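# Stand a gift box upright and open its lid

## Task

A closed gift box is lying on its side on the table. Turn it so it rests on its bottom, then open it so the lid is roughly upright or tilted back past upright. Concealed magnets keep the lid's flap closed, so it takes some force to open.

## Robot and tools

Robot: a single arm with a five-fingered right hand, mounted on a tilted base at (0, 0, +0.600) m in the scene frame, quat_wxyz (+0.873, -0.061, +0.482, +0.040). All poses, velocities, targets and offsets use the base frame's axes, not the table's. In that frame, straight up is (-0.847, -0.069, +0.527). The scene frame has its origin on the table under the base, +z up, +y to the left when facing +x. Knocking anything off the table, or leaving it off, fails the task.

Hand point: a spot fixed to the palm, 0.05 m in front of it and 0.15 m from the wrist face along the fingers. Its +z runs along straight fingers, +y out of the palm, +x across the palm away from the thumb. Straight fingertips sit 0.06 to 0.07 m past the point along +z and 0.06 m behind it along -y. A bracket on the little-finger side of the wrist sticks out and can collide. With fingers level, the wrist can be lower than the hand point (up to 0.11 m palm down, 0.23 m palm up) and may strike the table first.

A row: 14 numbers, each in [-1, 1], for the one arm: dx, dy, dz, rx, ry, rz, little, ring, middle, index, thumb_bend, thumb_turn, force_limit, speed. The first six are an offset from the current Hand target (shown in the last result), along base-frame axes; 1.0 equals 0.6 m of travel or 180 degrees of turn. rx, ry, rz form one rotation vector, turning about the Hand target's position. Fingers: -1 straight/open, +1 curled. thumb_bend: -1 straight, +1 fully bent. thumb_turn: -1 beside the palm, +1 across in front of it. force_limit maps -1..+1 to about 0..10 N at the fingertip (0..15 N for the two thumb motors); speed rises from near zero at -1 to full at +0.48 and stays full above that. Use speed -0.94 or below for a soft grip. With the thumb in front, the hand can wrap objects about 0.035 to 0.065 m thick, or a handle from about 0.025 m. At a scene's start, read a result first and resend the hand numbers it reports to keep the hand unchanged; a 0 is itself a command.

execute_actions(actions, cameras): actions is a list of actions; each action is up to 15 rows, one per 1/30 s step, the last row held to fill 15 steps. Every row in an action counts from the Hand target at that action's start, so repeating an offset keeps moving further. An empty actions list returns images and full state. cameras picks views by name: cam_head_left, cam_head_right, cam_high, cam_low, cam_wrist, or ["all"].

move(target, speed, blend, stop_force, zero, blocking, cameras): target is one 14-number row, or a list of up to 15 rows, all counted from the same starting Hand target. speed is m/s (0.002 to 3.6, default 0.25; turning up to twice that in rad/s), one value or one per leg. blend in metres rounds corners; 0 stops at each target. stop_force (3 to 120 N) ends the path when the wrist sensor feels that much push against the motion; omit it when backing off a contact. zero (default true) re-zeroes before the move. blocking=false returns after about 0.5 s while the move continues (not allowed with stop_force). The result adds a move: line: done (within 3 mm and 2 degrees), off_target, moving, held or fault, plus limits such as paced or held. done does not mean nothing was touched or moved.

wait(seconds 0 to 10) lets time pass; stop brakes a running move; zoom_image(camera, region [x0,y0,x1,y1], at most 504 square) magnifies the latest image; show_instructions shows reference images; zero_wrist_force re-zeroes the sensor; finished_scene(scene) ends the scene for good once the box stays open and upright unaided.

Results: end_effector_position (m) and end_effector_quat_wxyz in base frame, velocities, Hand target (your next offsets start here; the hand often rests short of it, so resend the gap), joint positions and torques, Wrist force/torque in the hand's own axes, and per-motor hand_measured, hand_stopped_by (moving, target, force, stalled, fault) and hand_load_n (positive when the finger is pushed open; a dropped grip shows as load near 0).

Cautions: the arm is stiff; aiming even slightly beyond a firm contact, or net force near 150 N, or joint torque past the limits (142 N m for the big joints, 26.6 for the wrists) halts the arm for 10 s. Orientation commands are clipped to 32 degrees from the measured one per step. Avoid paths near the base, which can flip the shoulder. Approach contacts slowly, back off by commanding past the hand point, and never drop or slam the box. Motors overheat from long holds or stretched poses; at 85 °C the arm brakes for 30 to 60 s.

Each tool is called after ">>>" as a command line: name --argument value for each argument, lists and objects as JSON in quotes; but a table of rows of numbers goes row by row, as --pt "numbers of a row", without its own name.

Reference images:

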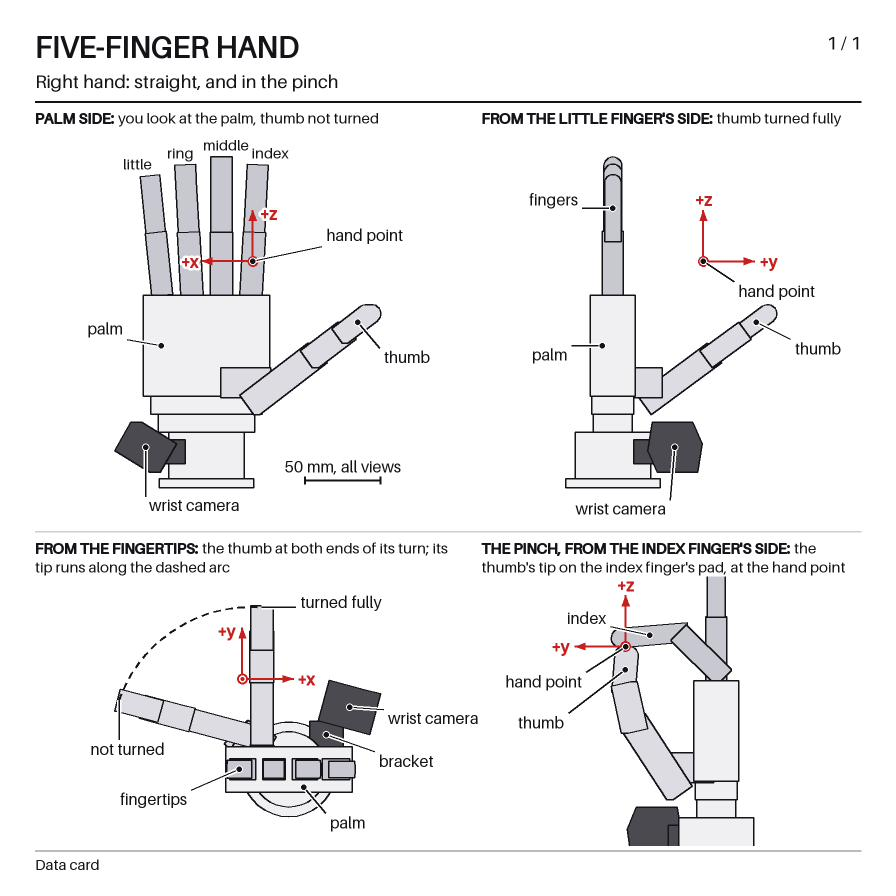

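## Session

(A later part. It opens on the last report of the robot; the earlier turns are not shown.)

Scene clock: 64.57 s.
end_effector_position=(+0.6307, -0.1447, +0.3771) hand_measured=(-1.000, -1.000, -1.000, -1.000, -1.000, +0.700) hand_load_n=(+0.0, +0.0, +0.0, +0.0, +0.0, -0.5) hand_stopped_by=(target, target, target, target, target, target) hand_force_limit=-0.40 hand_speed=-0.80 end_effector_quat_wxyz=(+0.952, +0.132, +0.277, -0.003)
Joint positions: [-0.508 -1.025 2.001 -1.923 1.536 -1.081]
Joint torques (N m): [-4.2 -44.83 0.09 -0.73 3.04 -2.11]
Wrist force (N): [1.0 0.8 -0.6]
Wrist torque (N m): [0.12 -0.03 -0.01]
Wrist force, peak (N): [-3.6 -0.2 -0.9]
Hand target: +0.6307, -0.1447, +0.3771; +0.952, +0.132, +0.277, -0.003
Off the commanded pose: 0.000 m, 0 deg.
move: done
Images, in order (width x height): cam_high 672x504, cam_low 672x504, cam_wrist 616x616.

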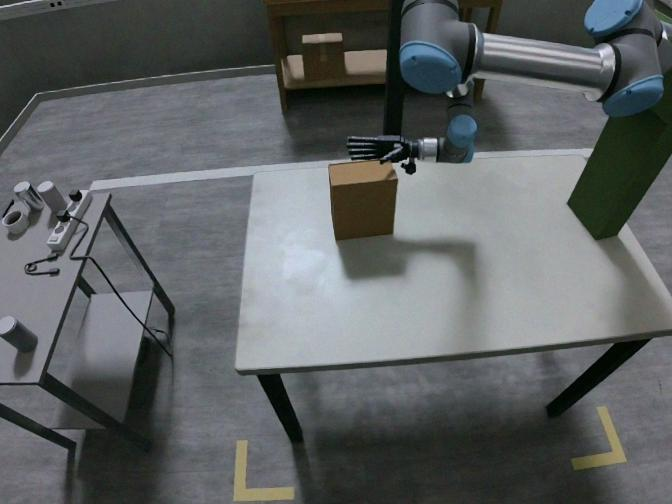

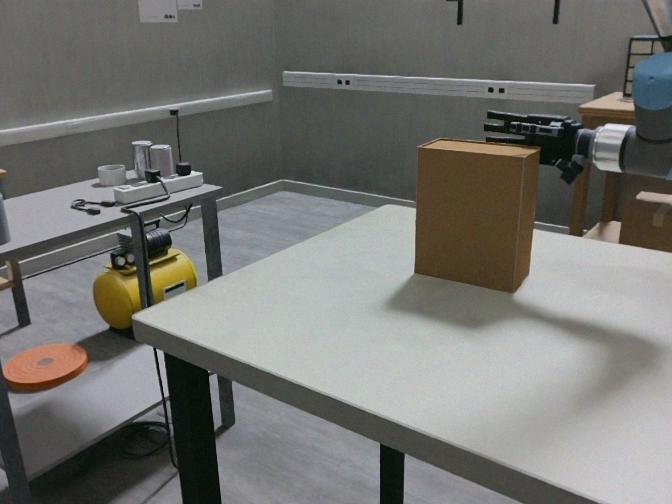

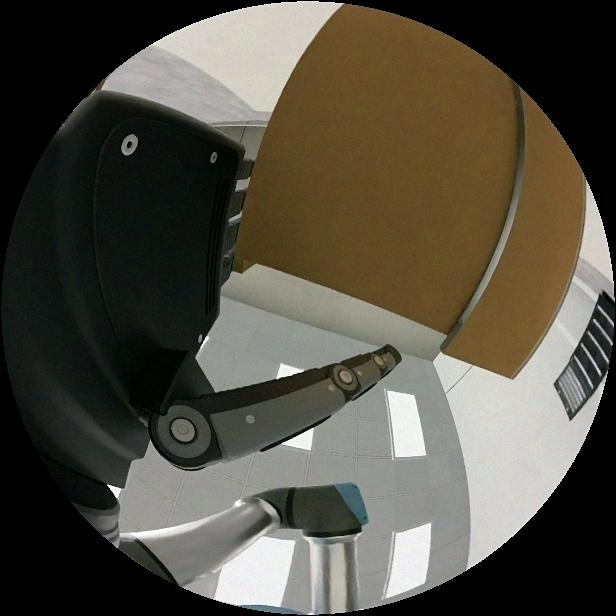

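>>> move --pt "0.0487 -0.0157 0.0760 -0.0226 -0.0018 0.0141 -1 -1 -1 -1 -1 0.7 -0.4 -0.8" --pt "0.0498 0.0171 0.0820 -0.0226 -0.0018 0.0141 -1 -1 -1 -1 -1 0.7 -0.4 -0.8" --speed '[0.15,0.05]' --stop_force 5

>>> move --target '[0.0353,0.0028,-0.022,0,0,0,-1,-1,-1,-1,-1,0.7,-0.4,-0.8]' --speed 0.03 --stop_force 4 --cameras '["cam_head_right","cam_high","cam_low","cam_wrist"]'

Scene clock: 67.47 s.
end_effector_position=(+0.6606, -0.1345, +0.4263) hand_measured=(-1.000, -1.000, -1.000, -1.000, -1.000, +0.700) hand_load_n=(+0.0, +0.0, +0.0, +0.0, +0.0, -0.5) hand_stopped_by=(target, target, target, target, target, target) hand_force_limit=-0.40 hand_speed=-0.80 end_effector_quat_wxyz=(+0.956, +0.092, +0.277, +0.008)
Joint positions: [-0.499 -1.066 1.889 -1.809 1.467 -1.086]
Joint torques (N m): [-18.48 -31.5 -10.73 -3.56 -1.66 2.68]
Wrist force (N): [0.8 1.0 -0.9]
Wrist torque (N m): [0.17 0.01 -0.06]
Wrist force, peak (N): [-0.1 0.1 -2.9]
Hand target: +0.6606, -0.1345, +0.4263; +0.956, +0.092, +0.277, +0.008
Off the commanded pose: 0.000 m, 0 deg.
move: done

Scene clock: 69.20 s.
end_effector_position=(+0.6763, -0.1332, +0.4165) hand_measured=(-1.000, -1.000, -1.000, -1.000, -1.000, +0.700) hand_load_n=(+0.0, +0.0, +0.0, +0.0, +0.0, +0.0) hand_stopped_by=(target, target, target, target, target, target) hand_force_limit=-0.40 hand_speed=-0.80 end_effector_quat_wxyz=(+0.956, +0.092, +0.277, +0.008)
Joint positions: [-0.483 -1.022 1.848 -1.81 1.476 -1.099]
Joint torques (N m): [-18.07 -30.88 -10.55 0.45 -1.74 2.74]
Wrist force (N): [-0.2 1.4 -0.6]
Wrist torque (N m): [0.19 0.07 -0.10]
Wrist force, peak (N): [-21.0 1.0 -2.6]
Hand target: +0.6763, -0.1332, +0.4165; +0.956, +0.092, +0.277, +0.008 (not the last commanded pose)
Off the commanded pose: 0.006 m, 0 deg.
move: contact
Images, in order (width x height): cam_head_right 672x504, cam_high 672x504, cam_low 672x504, cam_wrist 616x616.

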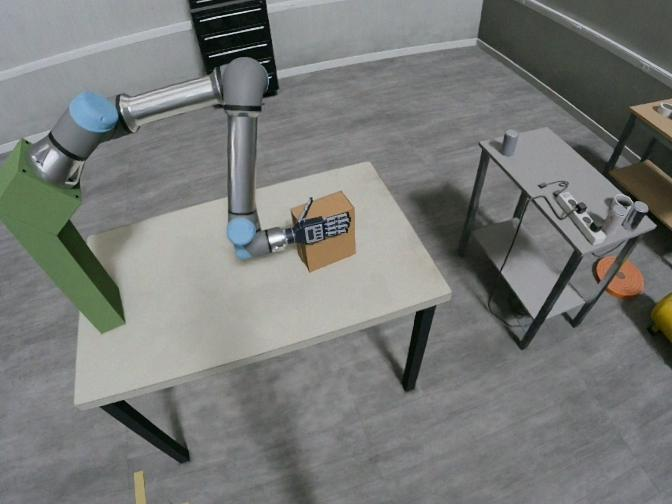

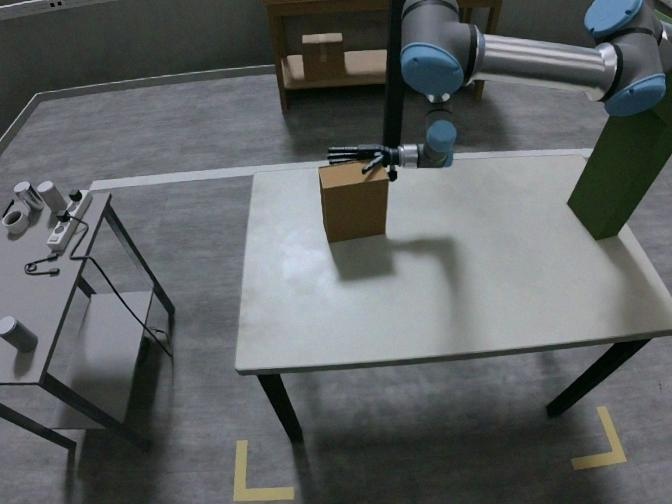

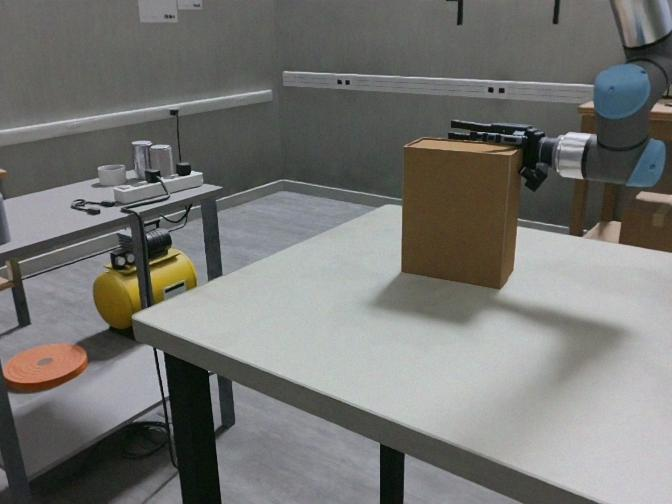

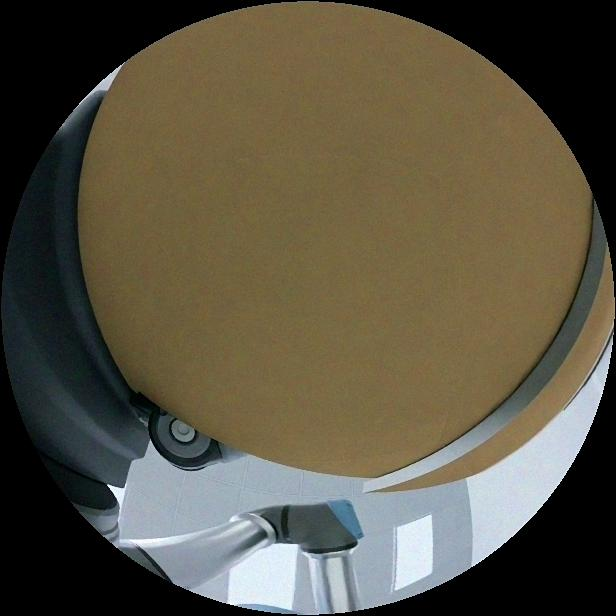

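>>> move --pt "-0.0282 -0.0023 0.0176 0 0 0 -1 -1 -1 -1 -1 0.7 -0.4 -0.8" --pt "-0.0737 0.0100 -0.052 0 0 0 -1 -1 -1 -1 -1 0.7 -0.4 -0.8" --speed 0.08 --cameras '["cam_low","cam_wrist","cam_high"]'

>>> zoom_image --camera "cam_low" --region '[380, 100, 580, 310]'

>>> zoom_image --camera "cam_high" --region '[300, 120, 430, 250]'

Scene clock: 73.83 s.
end_effector_position=(+0.6321, -0.1273, +0.3852) hand_measured=(-1.000, -1.000, -1.000, -1.000, -1.000, +0.700) hand_load_n=(+0.5, +0.0, +0.0, -0.5, +0.0, -0.5) hand_stopped_by=(target, target, target, target, target, target) hand_force_limit=-0.40 hand_speed=-0.80 end_effector_quat_wxyz=(+0.956, +0.092, +0.277, +0.008)
Joint positions: [-0.513 -1.033 1.995 -1.95 1.46 -1.074]
Joint torques (N m): [2.41 -46.55 -3.42 -1.95 0.85 -0.87]
Wrist force (N): [1.0 0.9 -0.6]
Wrist torque (N m): [0.13 -0.04 -0.08]
Wrist force, peak (N): [1.2 0.9 -1.4]
Hand target: +0.6321, -0.1272, +0.3853; +0.956, +0.092, +0.277, +0.008
Off the commanded pose: 0.000 m, 0 deg.
move: done
Images, in order (width x height): cam_high 672x504, cam_low 672x504, cam_wrist 616x616.

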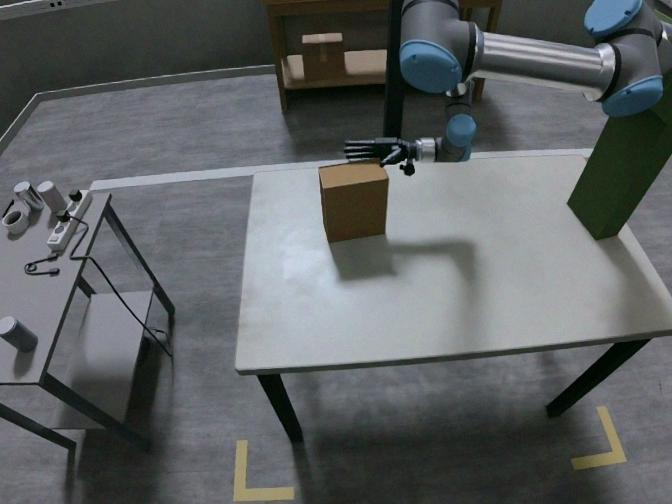

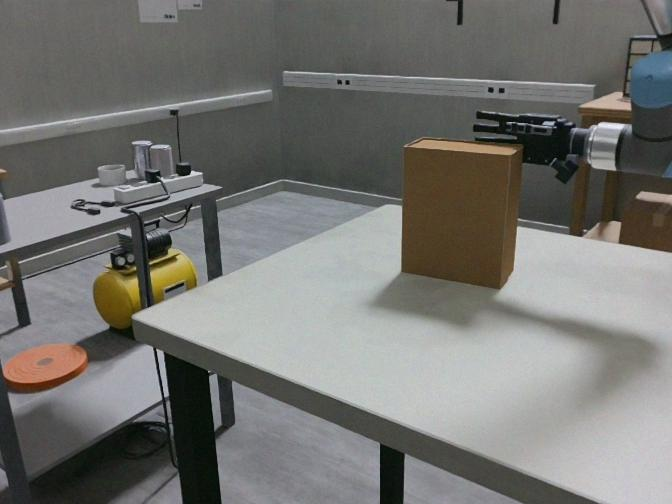

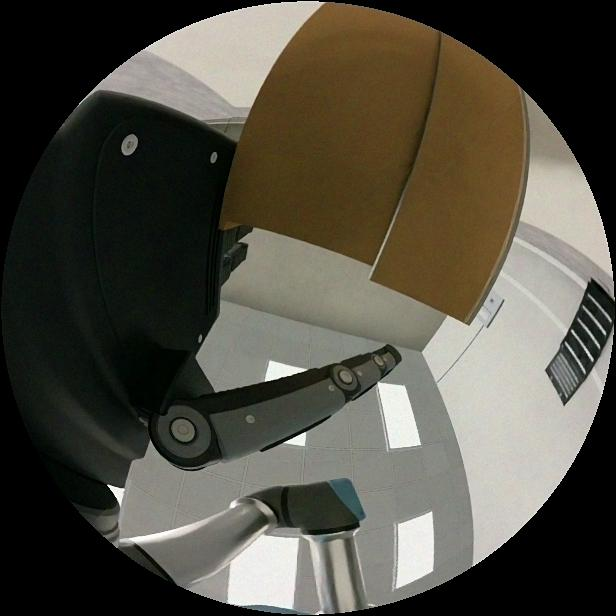

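Scaled by 2.400 from the camera's 672x504 image, which has a finer 960x720 frame.

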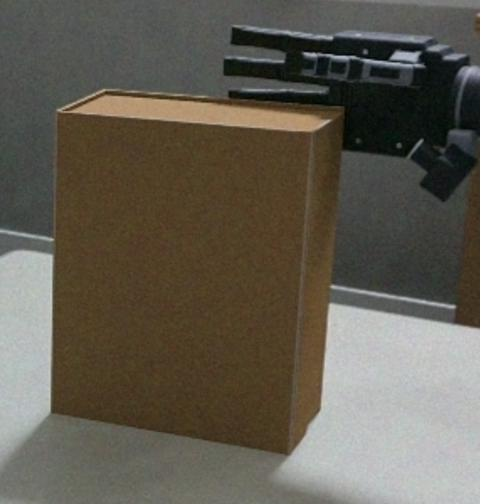

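Scaled by 3.877 from the camera's 672x504 image, which has a finer 960x720 frame.

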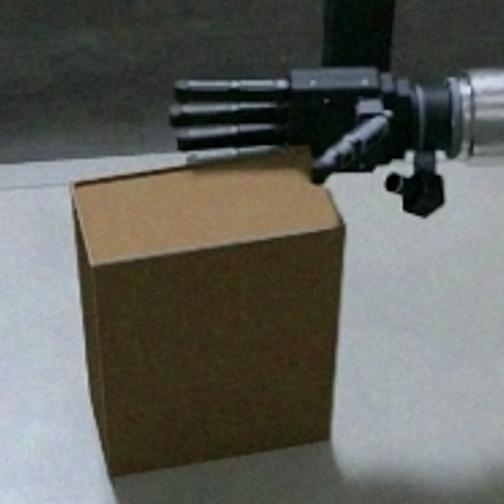

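>>> move --target '[0.0278,-0.0016,0.0444,-0.0494,-0.0040,0.0308,-1,-1,-1,-1,-1,0.5,-0.4,-0.5]' --speed 0.08 --cameras '["cam_low","cam_wrist","cam_high","cam_head_left"]'

>>> zoom_image --camera "cam_high" --region '[300, 120, 430, 250]'

Scene clock: 77.30 s.
end_effector_position=(+0.6487, -0.1283, +0.4120) hand_measured=(-1.000, -1.000, -1.000, -1.000, -1.000, +0.500) hand_load_n=(+0.0, +0.0, +0.0, +0.0, +0.0, -0.5) hand_stopped_by=(target, target, target, target, target, target) hand_force_limit=-0.40 hand_speed=-0.50 end_effector_quat_wxyz=(+0.961, +0.004, +0.275, +0.033)
Joint positions: [-0.566 -1.028 1.893 -1.957 1.275 -1.009]
Joint torques (N m): [1.99 -36.93 14.35 -1.87 2.89 -2.36]
Wrist force (N): [1.0 0.9 -0.7]
Wrist torque (N m): [0.16 0.00 -0.07]
Wrist force, peak (N): [1.3 1.1 -0.8]
Hand target: +0.6488, -0.1282, +0.4119; +0.961, +0.004, +0.275, +0.033
Off the commanded pose: 0.000 m, 0 deg.
move: done
Images, in order (width x height): cam_head_left 672x504, cam_high 672x504, cam_low 672x504, cam_wrist 616x616.

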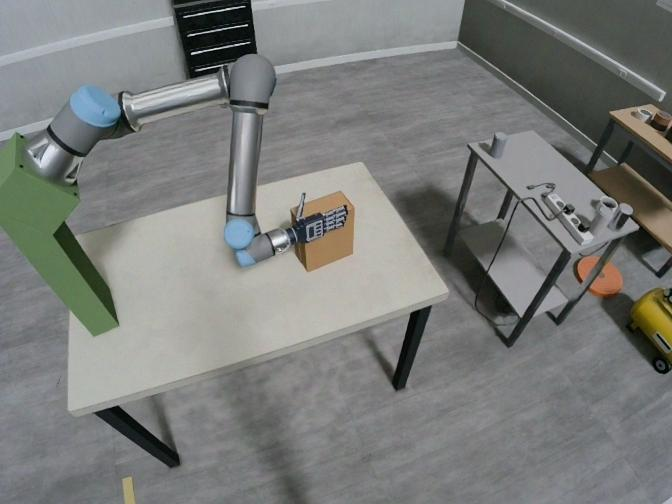

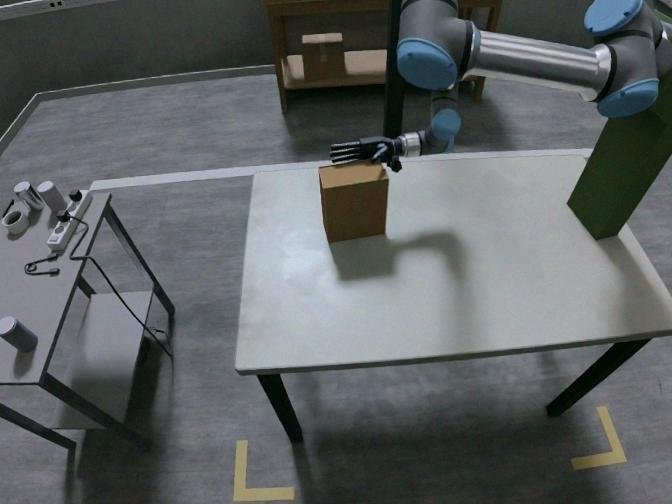

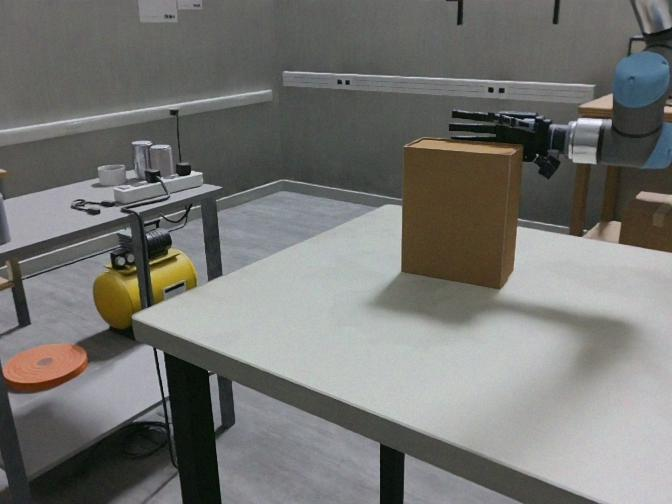

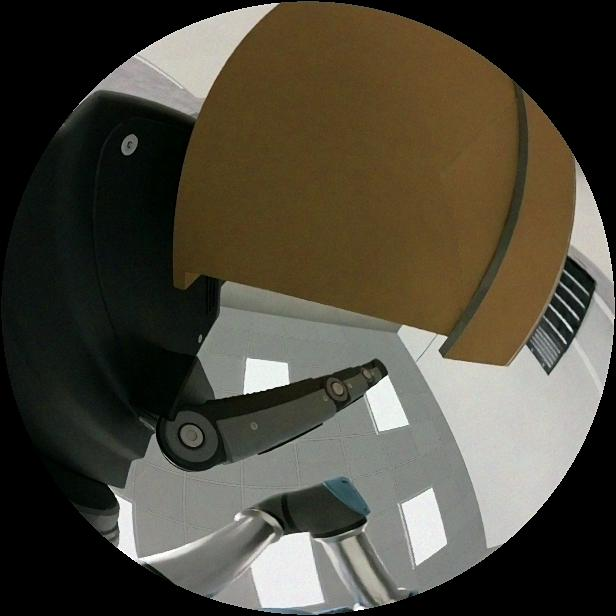

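Scaled by 3.877 from the camera's 672x504 image, which has a finer 960x720 frame.

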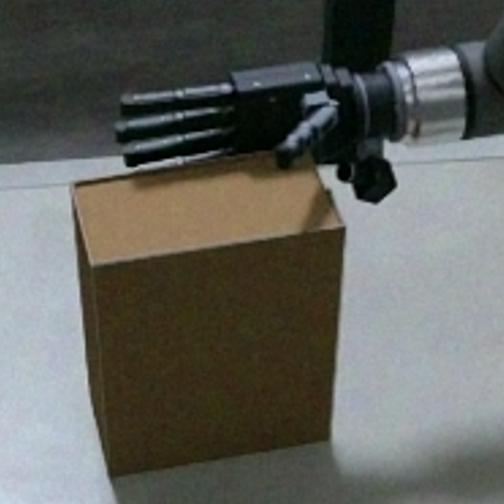

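>>> move --target '[0.0003,0.0098,0.0018,0,0,0,-1,-1,-1,-1,0.2,1,-0.2,0]' --speed 0.08 --cameras '["cam_low","cam_wrist","cam_high"]'

>>> zoom_image --camera "cam_high" --region '[300, 120, 430, 250]'

>>> zoom_image --camera "cam_low" --region '[400, 90, 580, 180]'

Scene clock: 80.00 s.
end_effector_position=(+0.6489, -0.1223, +0.4130) hand_measured=(-1.000, -1.000, -1.000, -1.000, +0.200, +1.000) hand_load_n=(-0.5, +0.0, +0.0, +0.0, -0.5, -0.5) hand_stopped_by=(target, target, target, target, target, target) hand_force_limit=-0.20 hand_speed=0.00 end_effector_quat_wxyz=(+0.961, +0.004, +0.275, +0.033)
Joint positions: [-0.556 -1.033 1.898 -1.954 1.279 -1.017]
Joint torques (N m): [-20.01 -32.03 -1.75 -2.69 -1.16 1.79]
Wrist force (N): [0.7 0.8 -0.6]
Wrist torque (N m): [0.13 0.03 -0.03]
Wrist force, peak (N): [1.1 0.7 -0.8]
Hand target: +0.6489, -0.1223, +0.4130; +0.961, +0.004, +0.275, +0.033
Off the commanded pose: 0.000 m, 0 deg.
move: done
Images, in order (width x height): cam_high 672x504, cam_low 672x504, cam_wrist 616x616.

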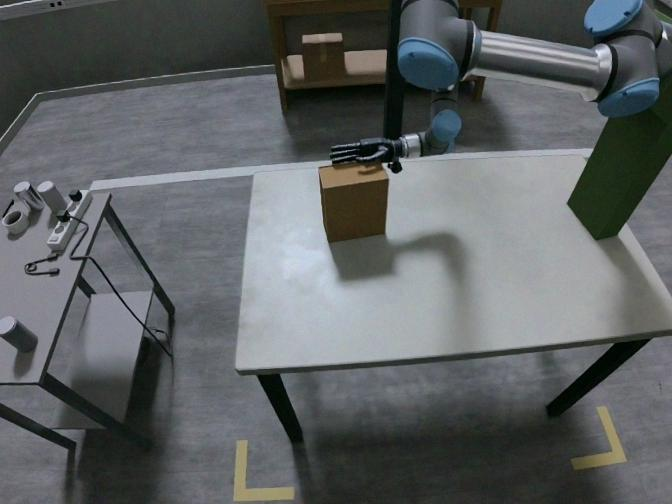

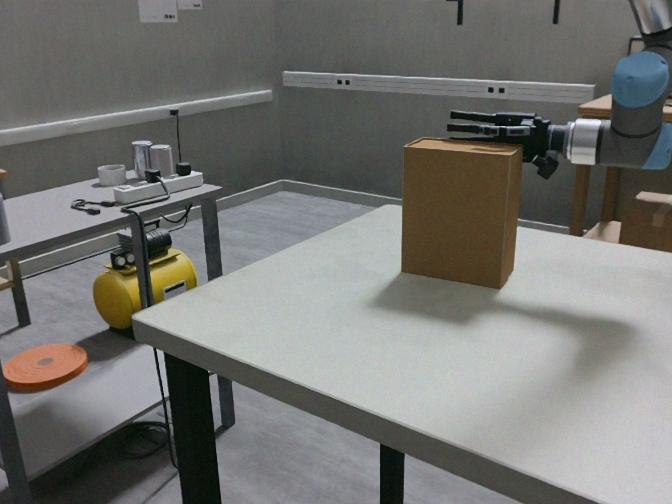

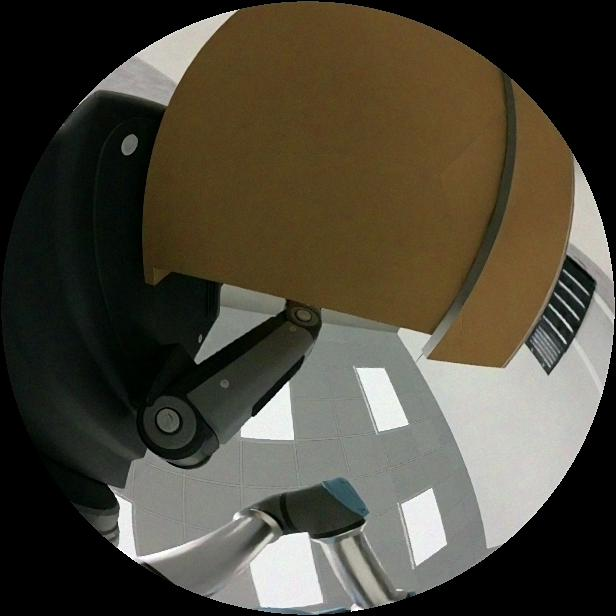

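Scaled by 3.877 from the camera's 672x504 image, which has a finer 960x720 frame.

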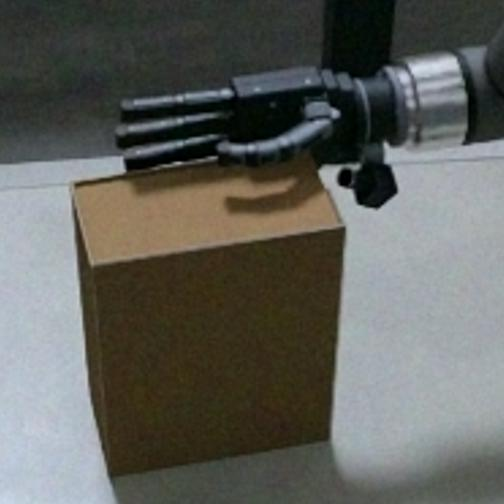

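Scaled by 2.800 from the camera's 672x504 image, which has a finer 960x720 frame.

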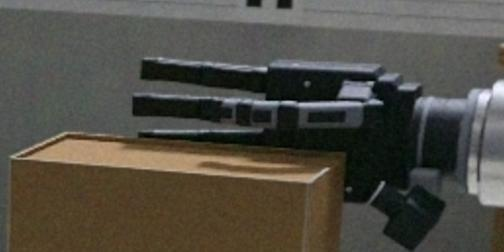

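>>> move --target '[0.0494,0.0040,-0.0308,0,0,0,-1,-1,-1,-1,0.2,1,-0.2,0]' --speed 0.025 --stop_force 9 --cameras '["cam_low","cam_wrist","cam_high"]'

>>> zoom_image --camera "cam_low" --region '[400, 90, 580, 180]'

>>> zoom_image --camera "cam_high" --region '[300, 120, 430, 250]'

Scene clock: 82.17 s.
end_effector_position=(+0.6663, -0.1209, +0.4022) hand_measured=(-1.000, -1.000, -1.000, -1.000, +0.200, +1.000) hand_load_n=(+0.0, +0.0, +0.0, +0.0, +0.0, +2.5) hand_stopped_by=(target, target, target, target, target, target) hand_force_limit=-0.20 hand_speed=0.00 end_effector_quat_wxyz=(+0.961, +0.004, +0.275, +0.033)
Joint positions: [-0.538 -0.987 1.851 -1.949 1.287 -1.034]
Joint torques (N m): [-19.69 -29.17 3.93 -2.67 -1.86 2.65]
Wrist force (N): [-3.3 1.9 0.3]
Wrist torque (N m): [0.21 0.33 -0.26]
Wrist force, peak (N): [-25.7 1.2 -4.5]
Hand target: +0.6663, -0.1209, +0.4022; +0.961, +0.004, +0.275, +0.033 (not the last commanded pose)
Off the commanded pose: 0.014 m, 0 deg.
move: contact
Images, in order (width x height): cam_high 672x504, cam_low 672x504, cam_wrist 616x616.

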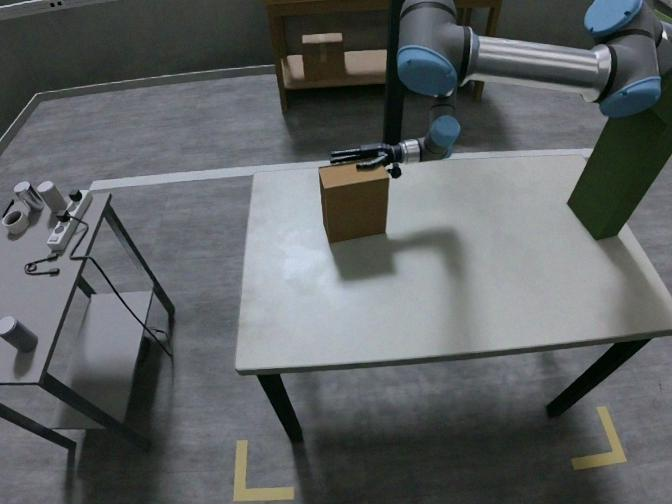

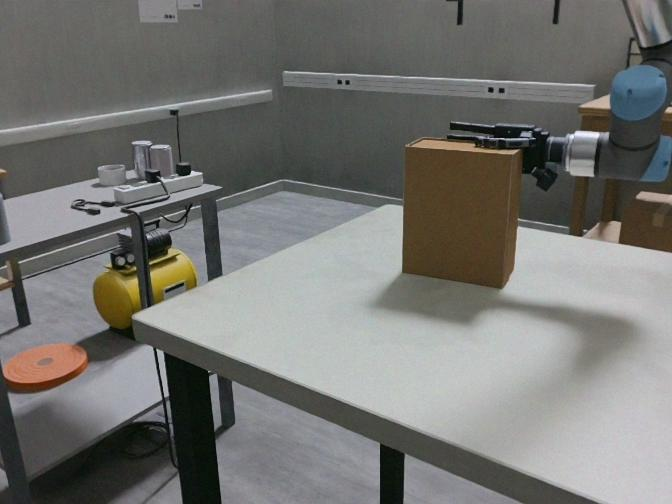

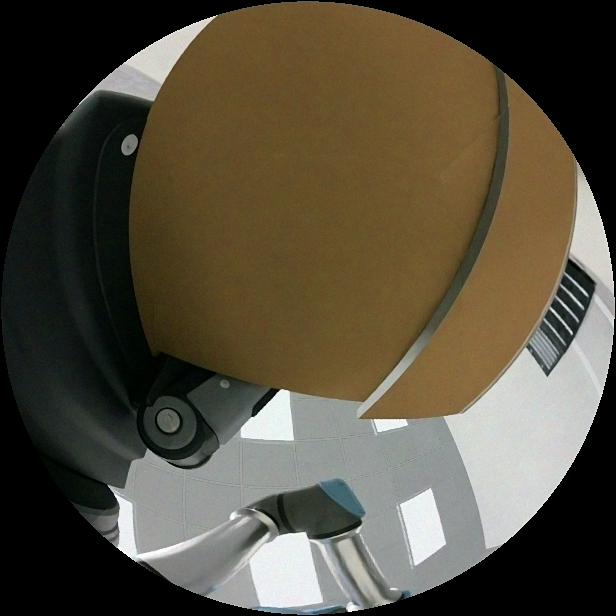

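Scaled by 2.800 from the camera's 672x504 image, which has a finer 960x720 frame.

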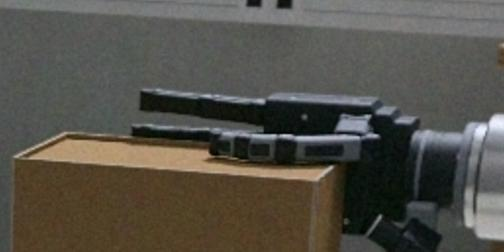

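Scaled by 3.877 from the camera's 672x504 image, which has a finer 960x720 frame.

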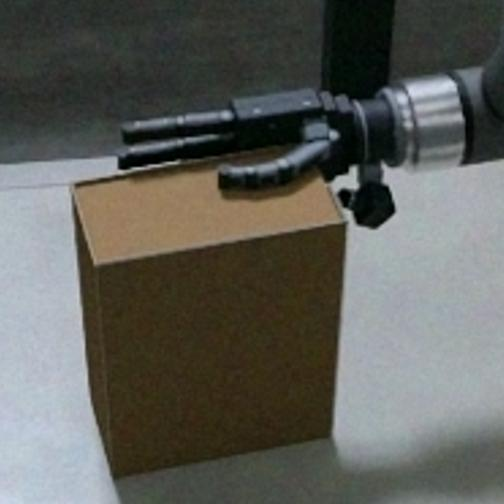

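>>> move --target '[0.0028,0.0002,-0.0018,0,0,0,-1,-1,-1,-1,0.2,1,-0.2,0]' --speed 0.01

>>> move --target '[0.0008,-0.0133,-0.0004,0,0,0,-1,-1,-1,-1,0.2,1,-0.2,0]' --speed 0.02 --cameras '["cam_low","cam_wrist"]'

>>> zoom_image --camera "cam_low" --region '[380, 100, 580, 310]'

Scene clock: 83.27 s.
end_effector_position=(+0.6680, -0.1208, +0.4012) hand_measured=(-1.000, -1.000, -1.000, -1.000, +0.200, +1.000) hand_load_n=(+0.0, +0.0, +0.0, +0.5, +0.0, +7.5) hand_stopped_by=(target, target, target, target, target, target) hand_force_limit=-0.20 hand_speed=0.00 end_effector_quat_wxyz=(+0.961, +0.004, +0.275, +0.033)
Joint positions: [-0.537 -0.982 1.847 -1.948 1.288 -1.035]
Joint torques (N m): [15.64 -9.23 -5.77 9.3 -4.18 -3.4]
Wrist force (N): [-62.9 1.3 -13.8]
Wrist torque (N m): [0.72 4.91 -2.76]
Wrist force, peak (N): [-63.3 1.3 -13.9]
Hand target: +0.6680, -0.1207, +0.4011; +0.961, +0.004, +0.275, +0.033
Off the commanded pose: 0.000 m, 0 deg.
move: done

Scene clock: 83.97 s.
end_effector_position=(+0.6685, -0.1289, +0.4009) hand_measured=(-1.000, -1.000, -1.000, -1.000, +0.200, +1.000) hand_load_n=(+0.0, -0.5, +0.0, +0.0, -0.5, +19.0) hand_stopped_by=(target, target, target, target, target, target) hand_force_limit=-0.20 hand_speed=0.00 end_effector_quat_wxyz=(+0.961, +0.004, +0.275, +0.033)
Joint positions: [-0.548 -0.976 1.838 -1.948 1.283 -1.025]
Joint torques (N m): [9.6 -12.76 4.23 9.48 -6.3 -1.52]
Wrist force (N): [-59.4 1.8 -7.5]
Wrist torque (N m): [0.58 4.05 -2.13]
Wrist force, peak (N): [-63.8 2.1 -13.8]
Hand target: +0.6685, -0.1287, +0.4009; +0.961, +0.004, +0.275, +0.033
Off the commanded pose: 0.000 m, 0 deg.
move: done
Images, in order (width x height): cam_low 672x504, cam_wrist 616x616.

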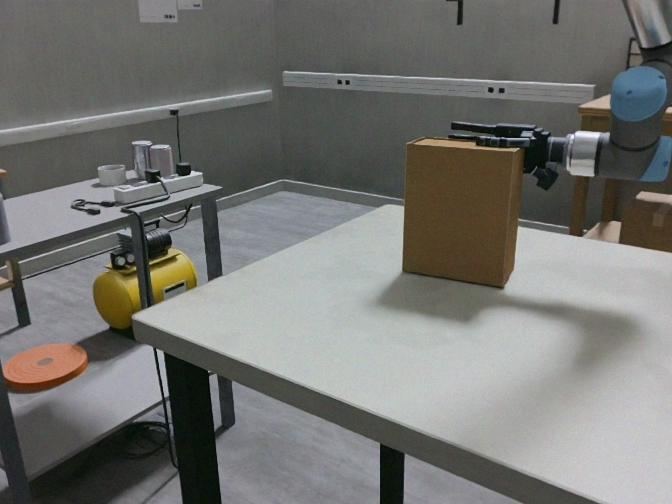

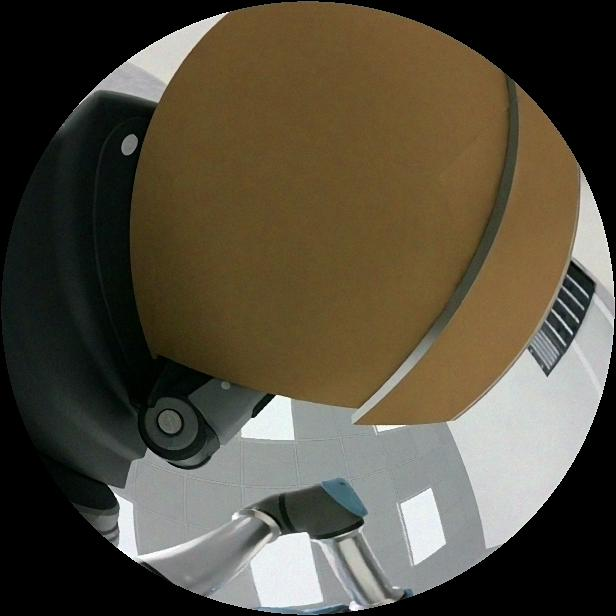

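Scaled by 2.400 from the camera's 672x504 image, which has a finer 960x720 frame.

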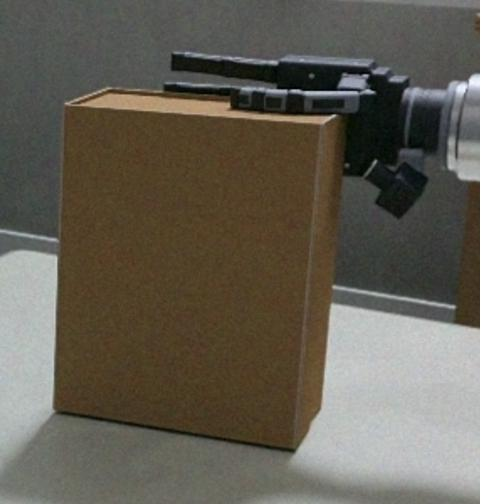

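>>> move --target '[-0.0023,-0.0450,0.0020,0.0176,0.0003,0.0283,-1,-1,-1,-1,0.2,1,-0.2,0]' --speed 0.03 --cameras '["cam_low","cam_wrist"]'

>>> zoom_image --camera "cam_low" --region '[380, 100, 580, 310]'

Scene clock: 86.90 s.
end_effector_position=(+0.6671, -0.1559, +0.4020) hand_measured=(-1.000, -1.000, -1.000, -1.000, +0.200, +1.000) hand_load_n=(+0.0, +0.0, +0.0, +0.0, +0.0, +8.5) hand_stopped_by=(target, target, target, target, target, target) hand_force_limit=-0.20 hand_speed=0.00 end_effector_quat_wxyz=(+0.958, +0.019, +0.274, +0.084) end_effector_velocity=(+0.000, +0.001, +0.000) end_effector_angular_velocity=(-0.004, +0.000, -0.005)
Joint positions: [-0.578 -0.954 1.805 -1.946 1.269 -0.892]
Joint velocities: [0 0 0 0 -0.001 -0.007]
Joint torques (N m): [-3.76 -37.86 5.83 1.44 -1.93 -3.05]
Wrist force (N): [-13.2 1.9 0.7]
Wrist torque (N m): [0.24 0.82 -0.48]
Wrist force, peak (N): [-61.9 1.8 -7.7]
Hand target: +0.6671, -0.1557, +0.4021; +0.958, +0.019, +0.274, +0.084
Off the commanded pose: 0.000 m, 0 deg.
move: done
Images, in order (width x height): cam_low 672x504, cam_wrist 616x616.

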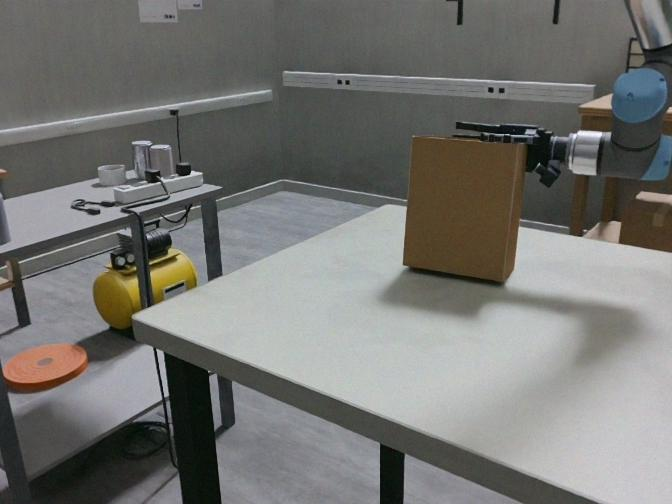

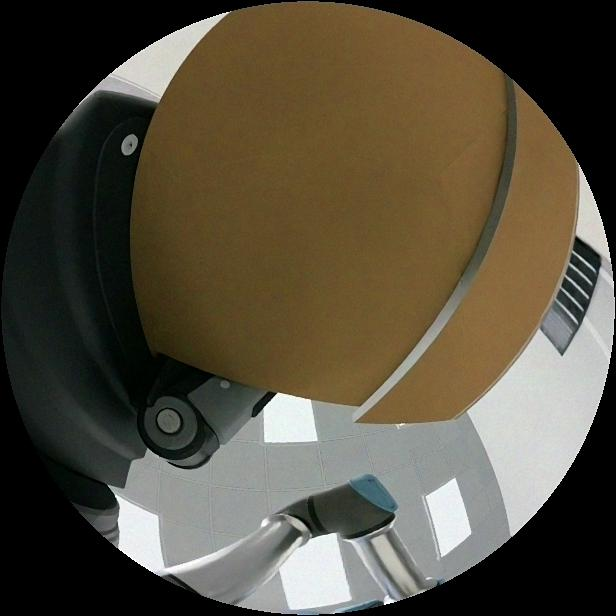

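Scaled by 2.400 from the camera's 672x504 image, which has a finer 960x720 frame.

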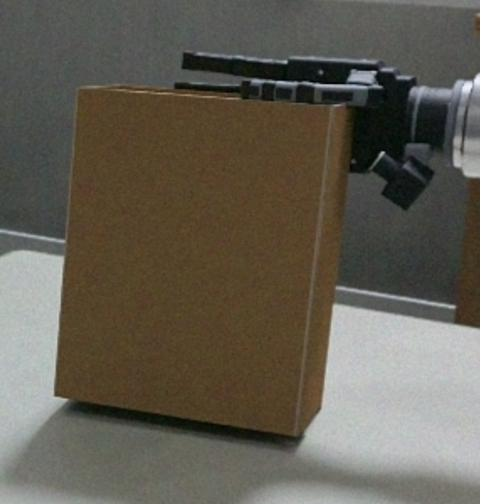

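>>> move --pt "0.0033 -0.0447 -0.0015 0.0176 0.0003 0.0283 -1 -1 -1 -1 0.2 1 -0.2 0" --pt "0.0103 -0.0889 -0.0054 0.0352 0.0007 0.0566 -1 -1 -1 -1 0.2 1 -0.2 0" --speed 0.04 --blend 0.008 --cameras '["cam_low","cam_wrist","cam_head_left"]'

>>> zoom_image --camera "cam_low" --region '[380, 100, 580, 310]'

Scene clock: 90.27 s.
end_effector_position=(+0.6733, -0.2092, +0.3988) hand_measured=(-1.000, -1.000, -1.000, -1.000, +0.200, +1.000) hand_load_n=(+0.0, +0.0, +0.0, +0.0, +0.0, +0.0) hand_stopped_by=(target, target, target, target, target, target) hand_force_limit=-0.20 hand_speed=0.00 end_effector_quat_wxyz=(+0.944, +0.047, +0.271, +0.183) end_effector_velocity=(+0.000, +0.000, -0.001) end_effector_angular_velocity=(-0.003, +0.001, -0.005)
Joint positions: [-0.624 -0.887 1.711 -1.932 1.248 -0.64]
Joint velocities: [0 0 0.001 0 -0.001 -0.006]
Joint torques (N m): [-9.85 -48.51 14.5 -1.12 -0.38 -2.46]
Wrist force (N): [1.3 1.2 -1.5]
Wrist torque (N m): [0.29 -0.02 0.03]
Wrist force, peak (N): [-20.5 1.7 0.3]
Hand target: +0.6733, -0.2091, +0.3988; +0.944, +0.047, +0.271, +0.183
Off the commanded pose: 0.000 m, 0 deg.
move: done
Images, in order (width x height): cam_head_left 672x504, cam_low 672x504, cam_wrist 616x616.

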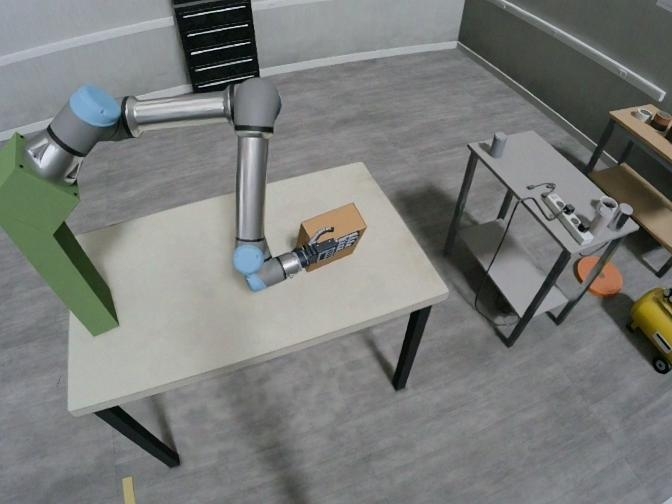

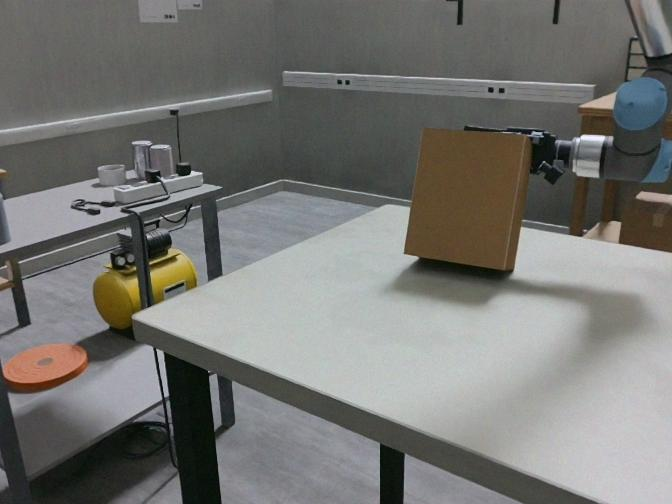

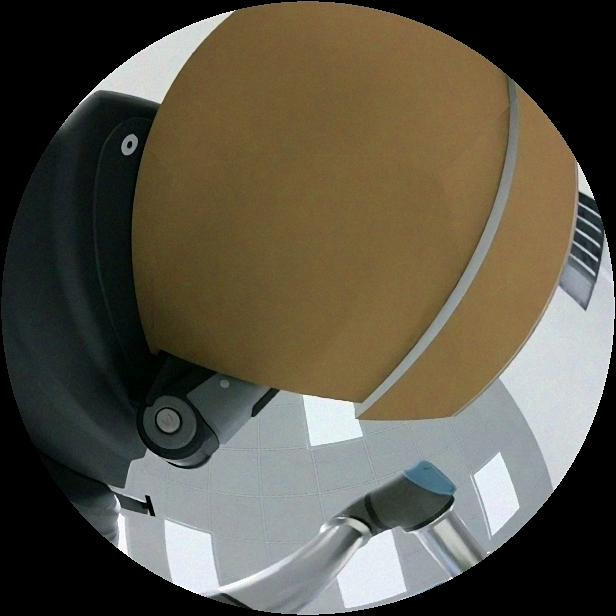

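Scaled by 2.400 from the camera's 672x504 image, which has a finer 960x720 frame.

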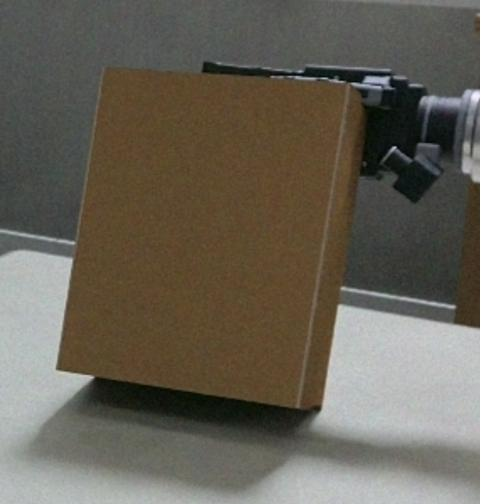

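>>> move --pt "0.0155 -0.0574 -0.0090 0.0235 0.0005 0.0377 -1 -1 -1 -1 0.2 1 -0.2 0" --pt "0.0377 -0.1116 -0.0221 0.0470 0.0009 0.0754 -1 -1 -1 -1 0.2 1 -0.2 0" --speed 0.035 --blend 0.008 --cameras '["cam_low","cam_wrist","cam_head_left","cam_high"]'

>>> zoom_image --camera "cam_low" --region '[380, 100, 580, 310]'

Scene clock: 98.50 s.
end_effector_position=(+0.6960, -0.2762, +0.3855) hand_measured=(-1.000, -1.000, -1.000, -1.000, +0.200, +1.000) hand_load_n=(+0.0, +0.0, +0.0, +0.0, -0.5, +0.0) hand_stopped_by=(target, target, target, target, target, target) hand_force_limit=-0.20 hand_speed=0.00 end_effector_quat_wxyz=(+0.909, +0.085, +0.262, +0.313) end_effector_velocity=(-0.001, +0.001, +0.001) end_effector_angular_velocity=(-0.004, -0.001, -0.005)
Joint positions: [-0.658 -0.771 1.544 -1.892 1.233 -0.328]
Joint velocities: [0 -0.003 0.003 -0.001 0 -0.006]
Joint torques (N m): [-22.85 -50.5 11.11 -1.67 -1.33 -2.38]
Wrist force (N): [1.0 0.2 -1.6]
Wrist torque (N m): [0.25 -0.01 -0.06]
Wrist force, peak (N): [1.6 1.5 -1.4]
Hand target: +0.6959, -0.2760, +0.3856; +0.909, +0.084, +0.262, +0.313
Off the commanded pose: 0.000 m, 0 deg.
move: done
Images, in order (width x height): cam_head_left 672x504, cam_high 672x504, cam_low 672x504, cam_wrist 616x616.

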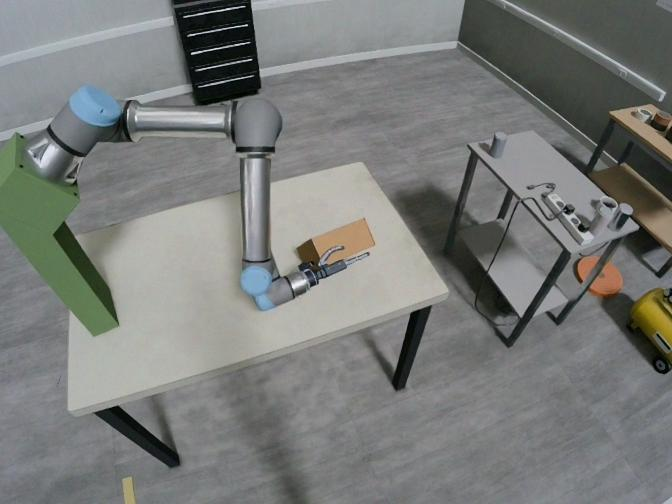

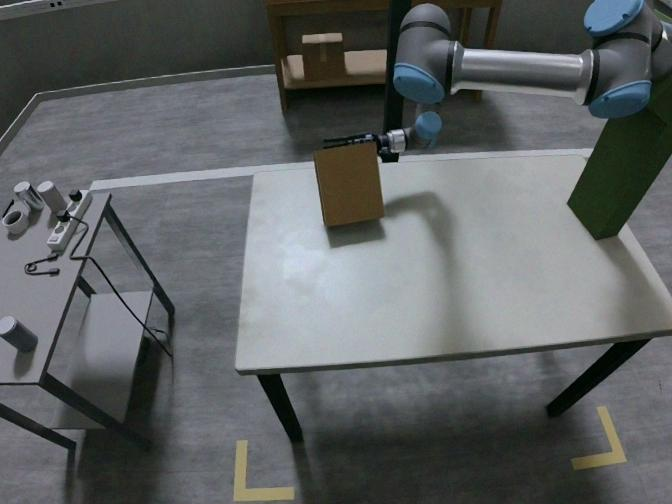

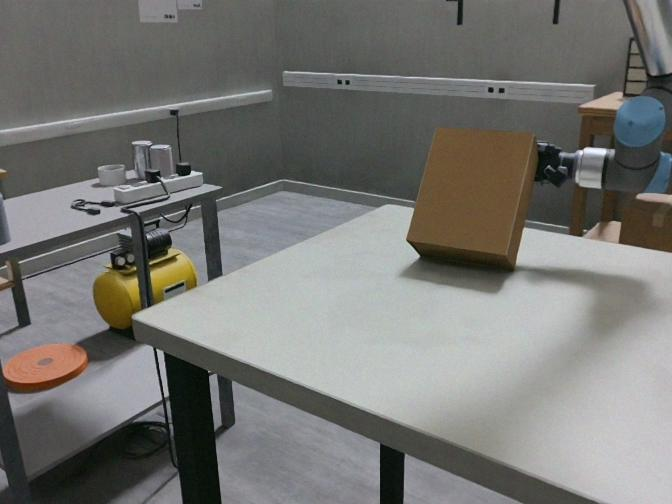

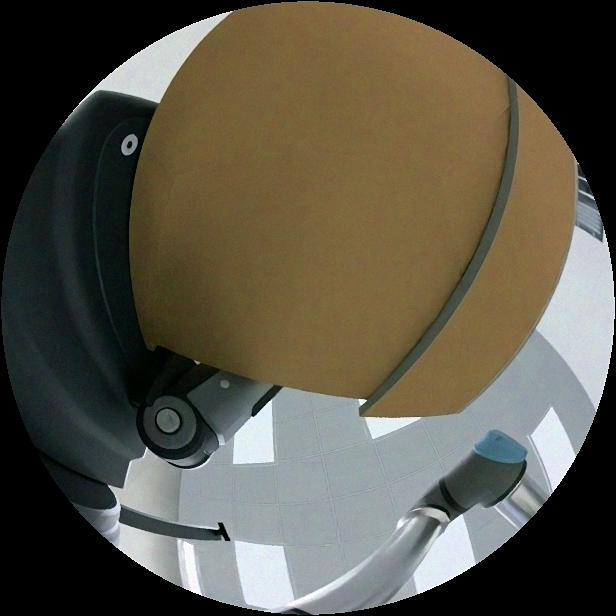

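Scaled by 2.400 from the camera's 672x504 image, which has a finer 960x720 frame.

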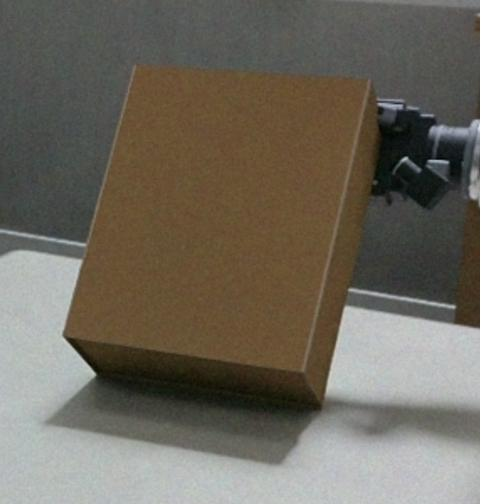

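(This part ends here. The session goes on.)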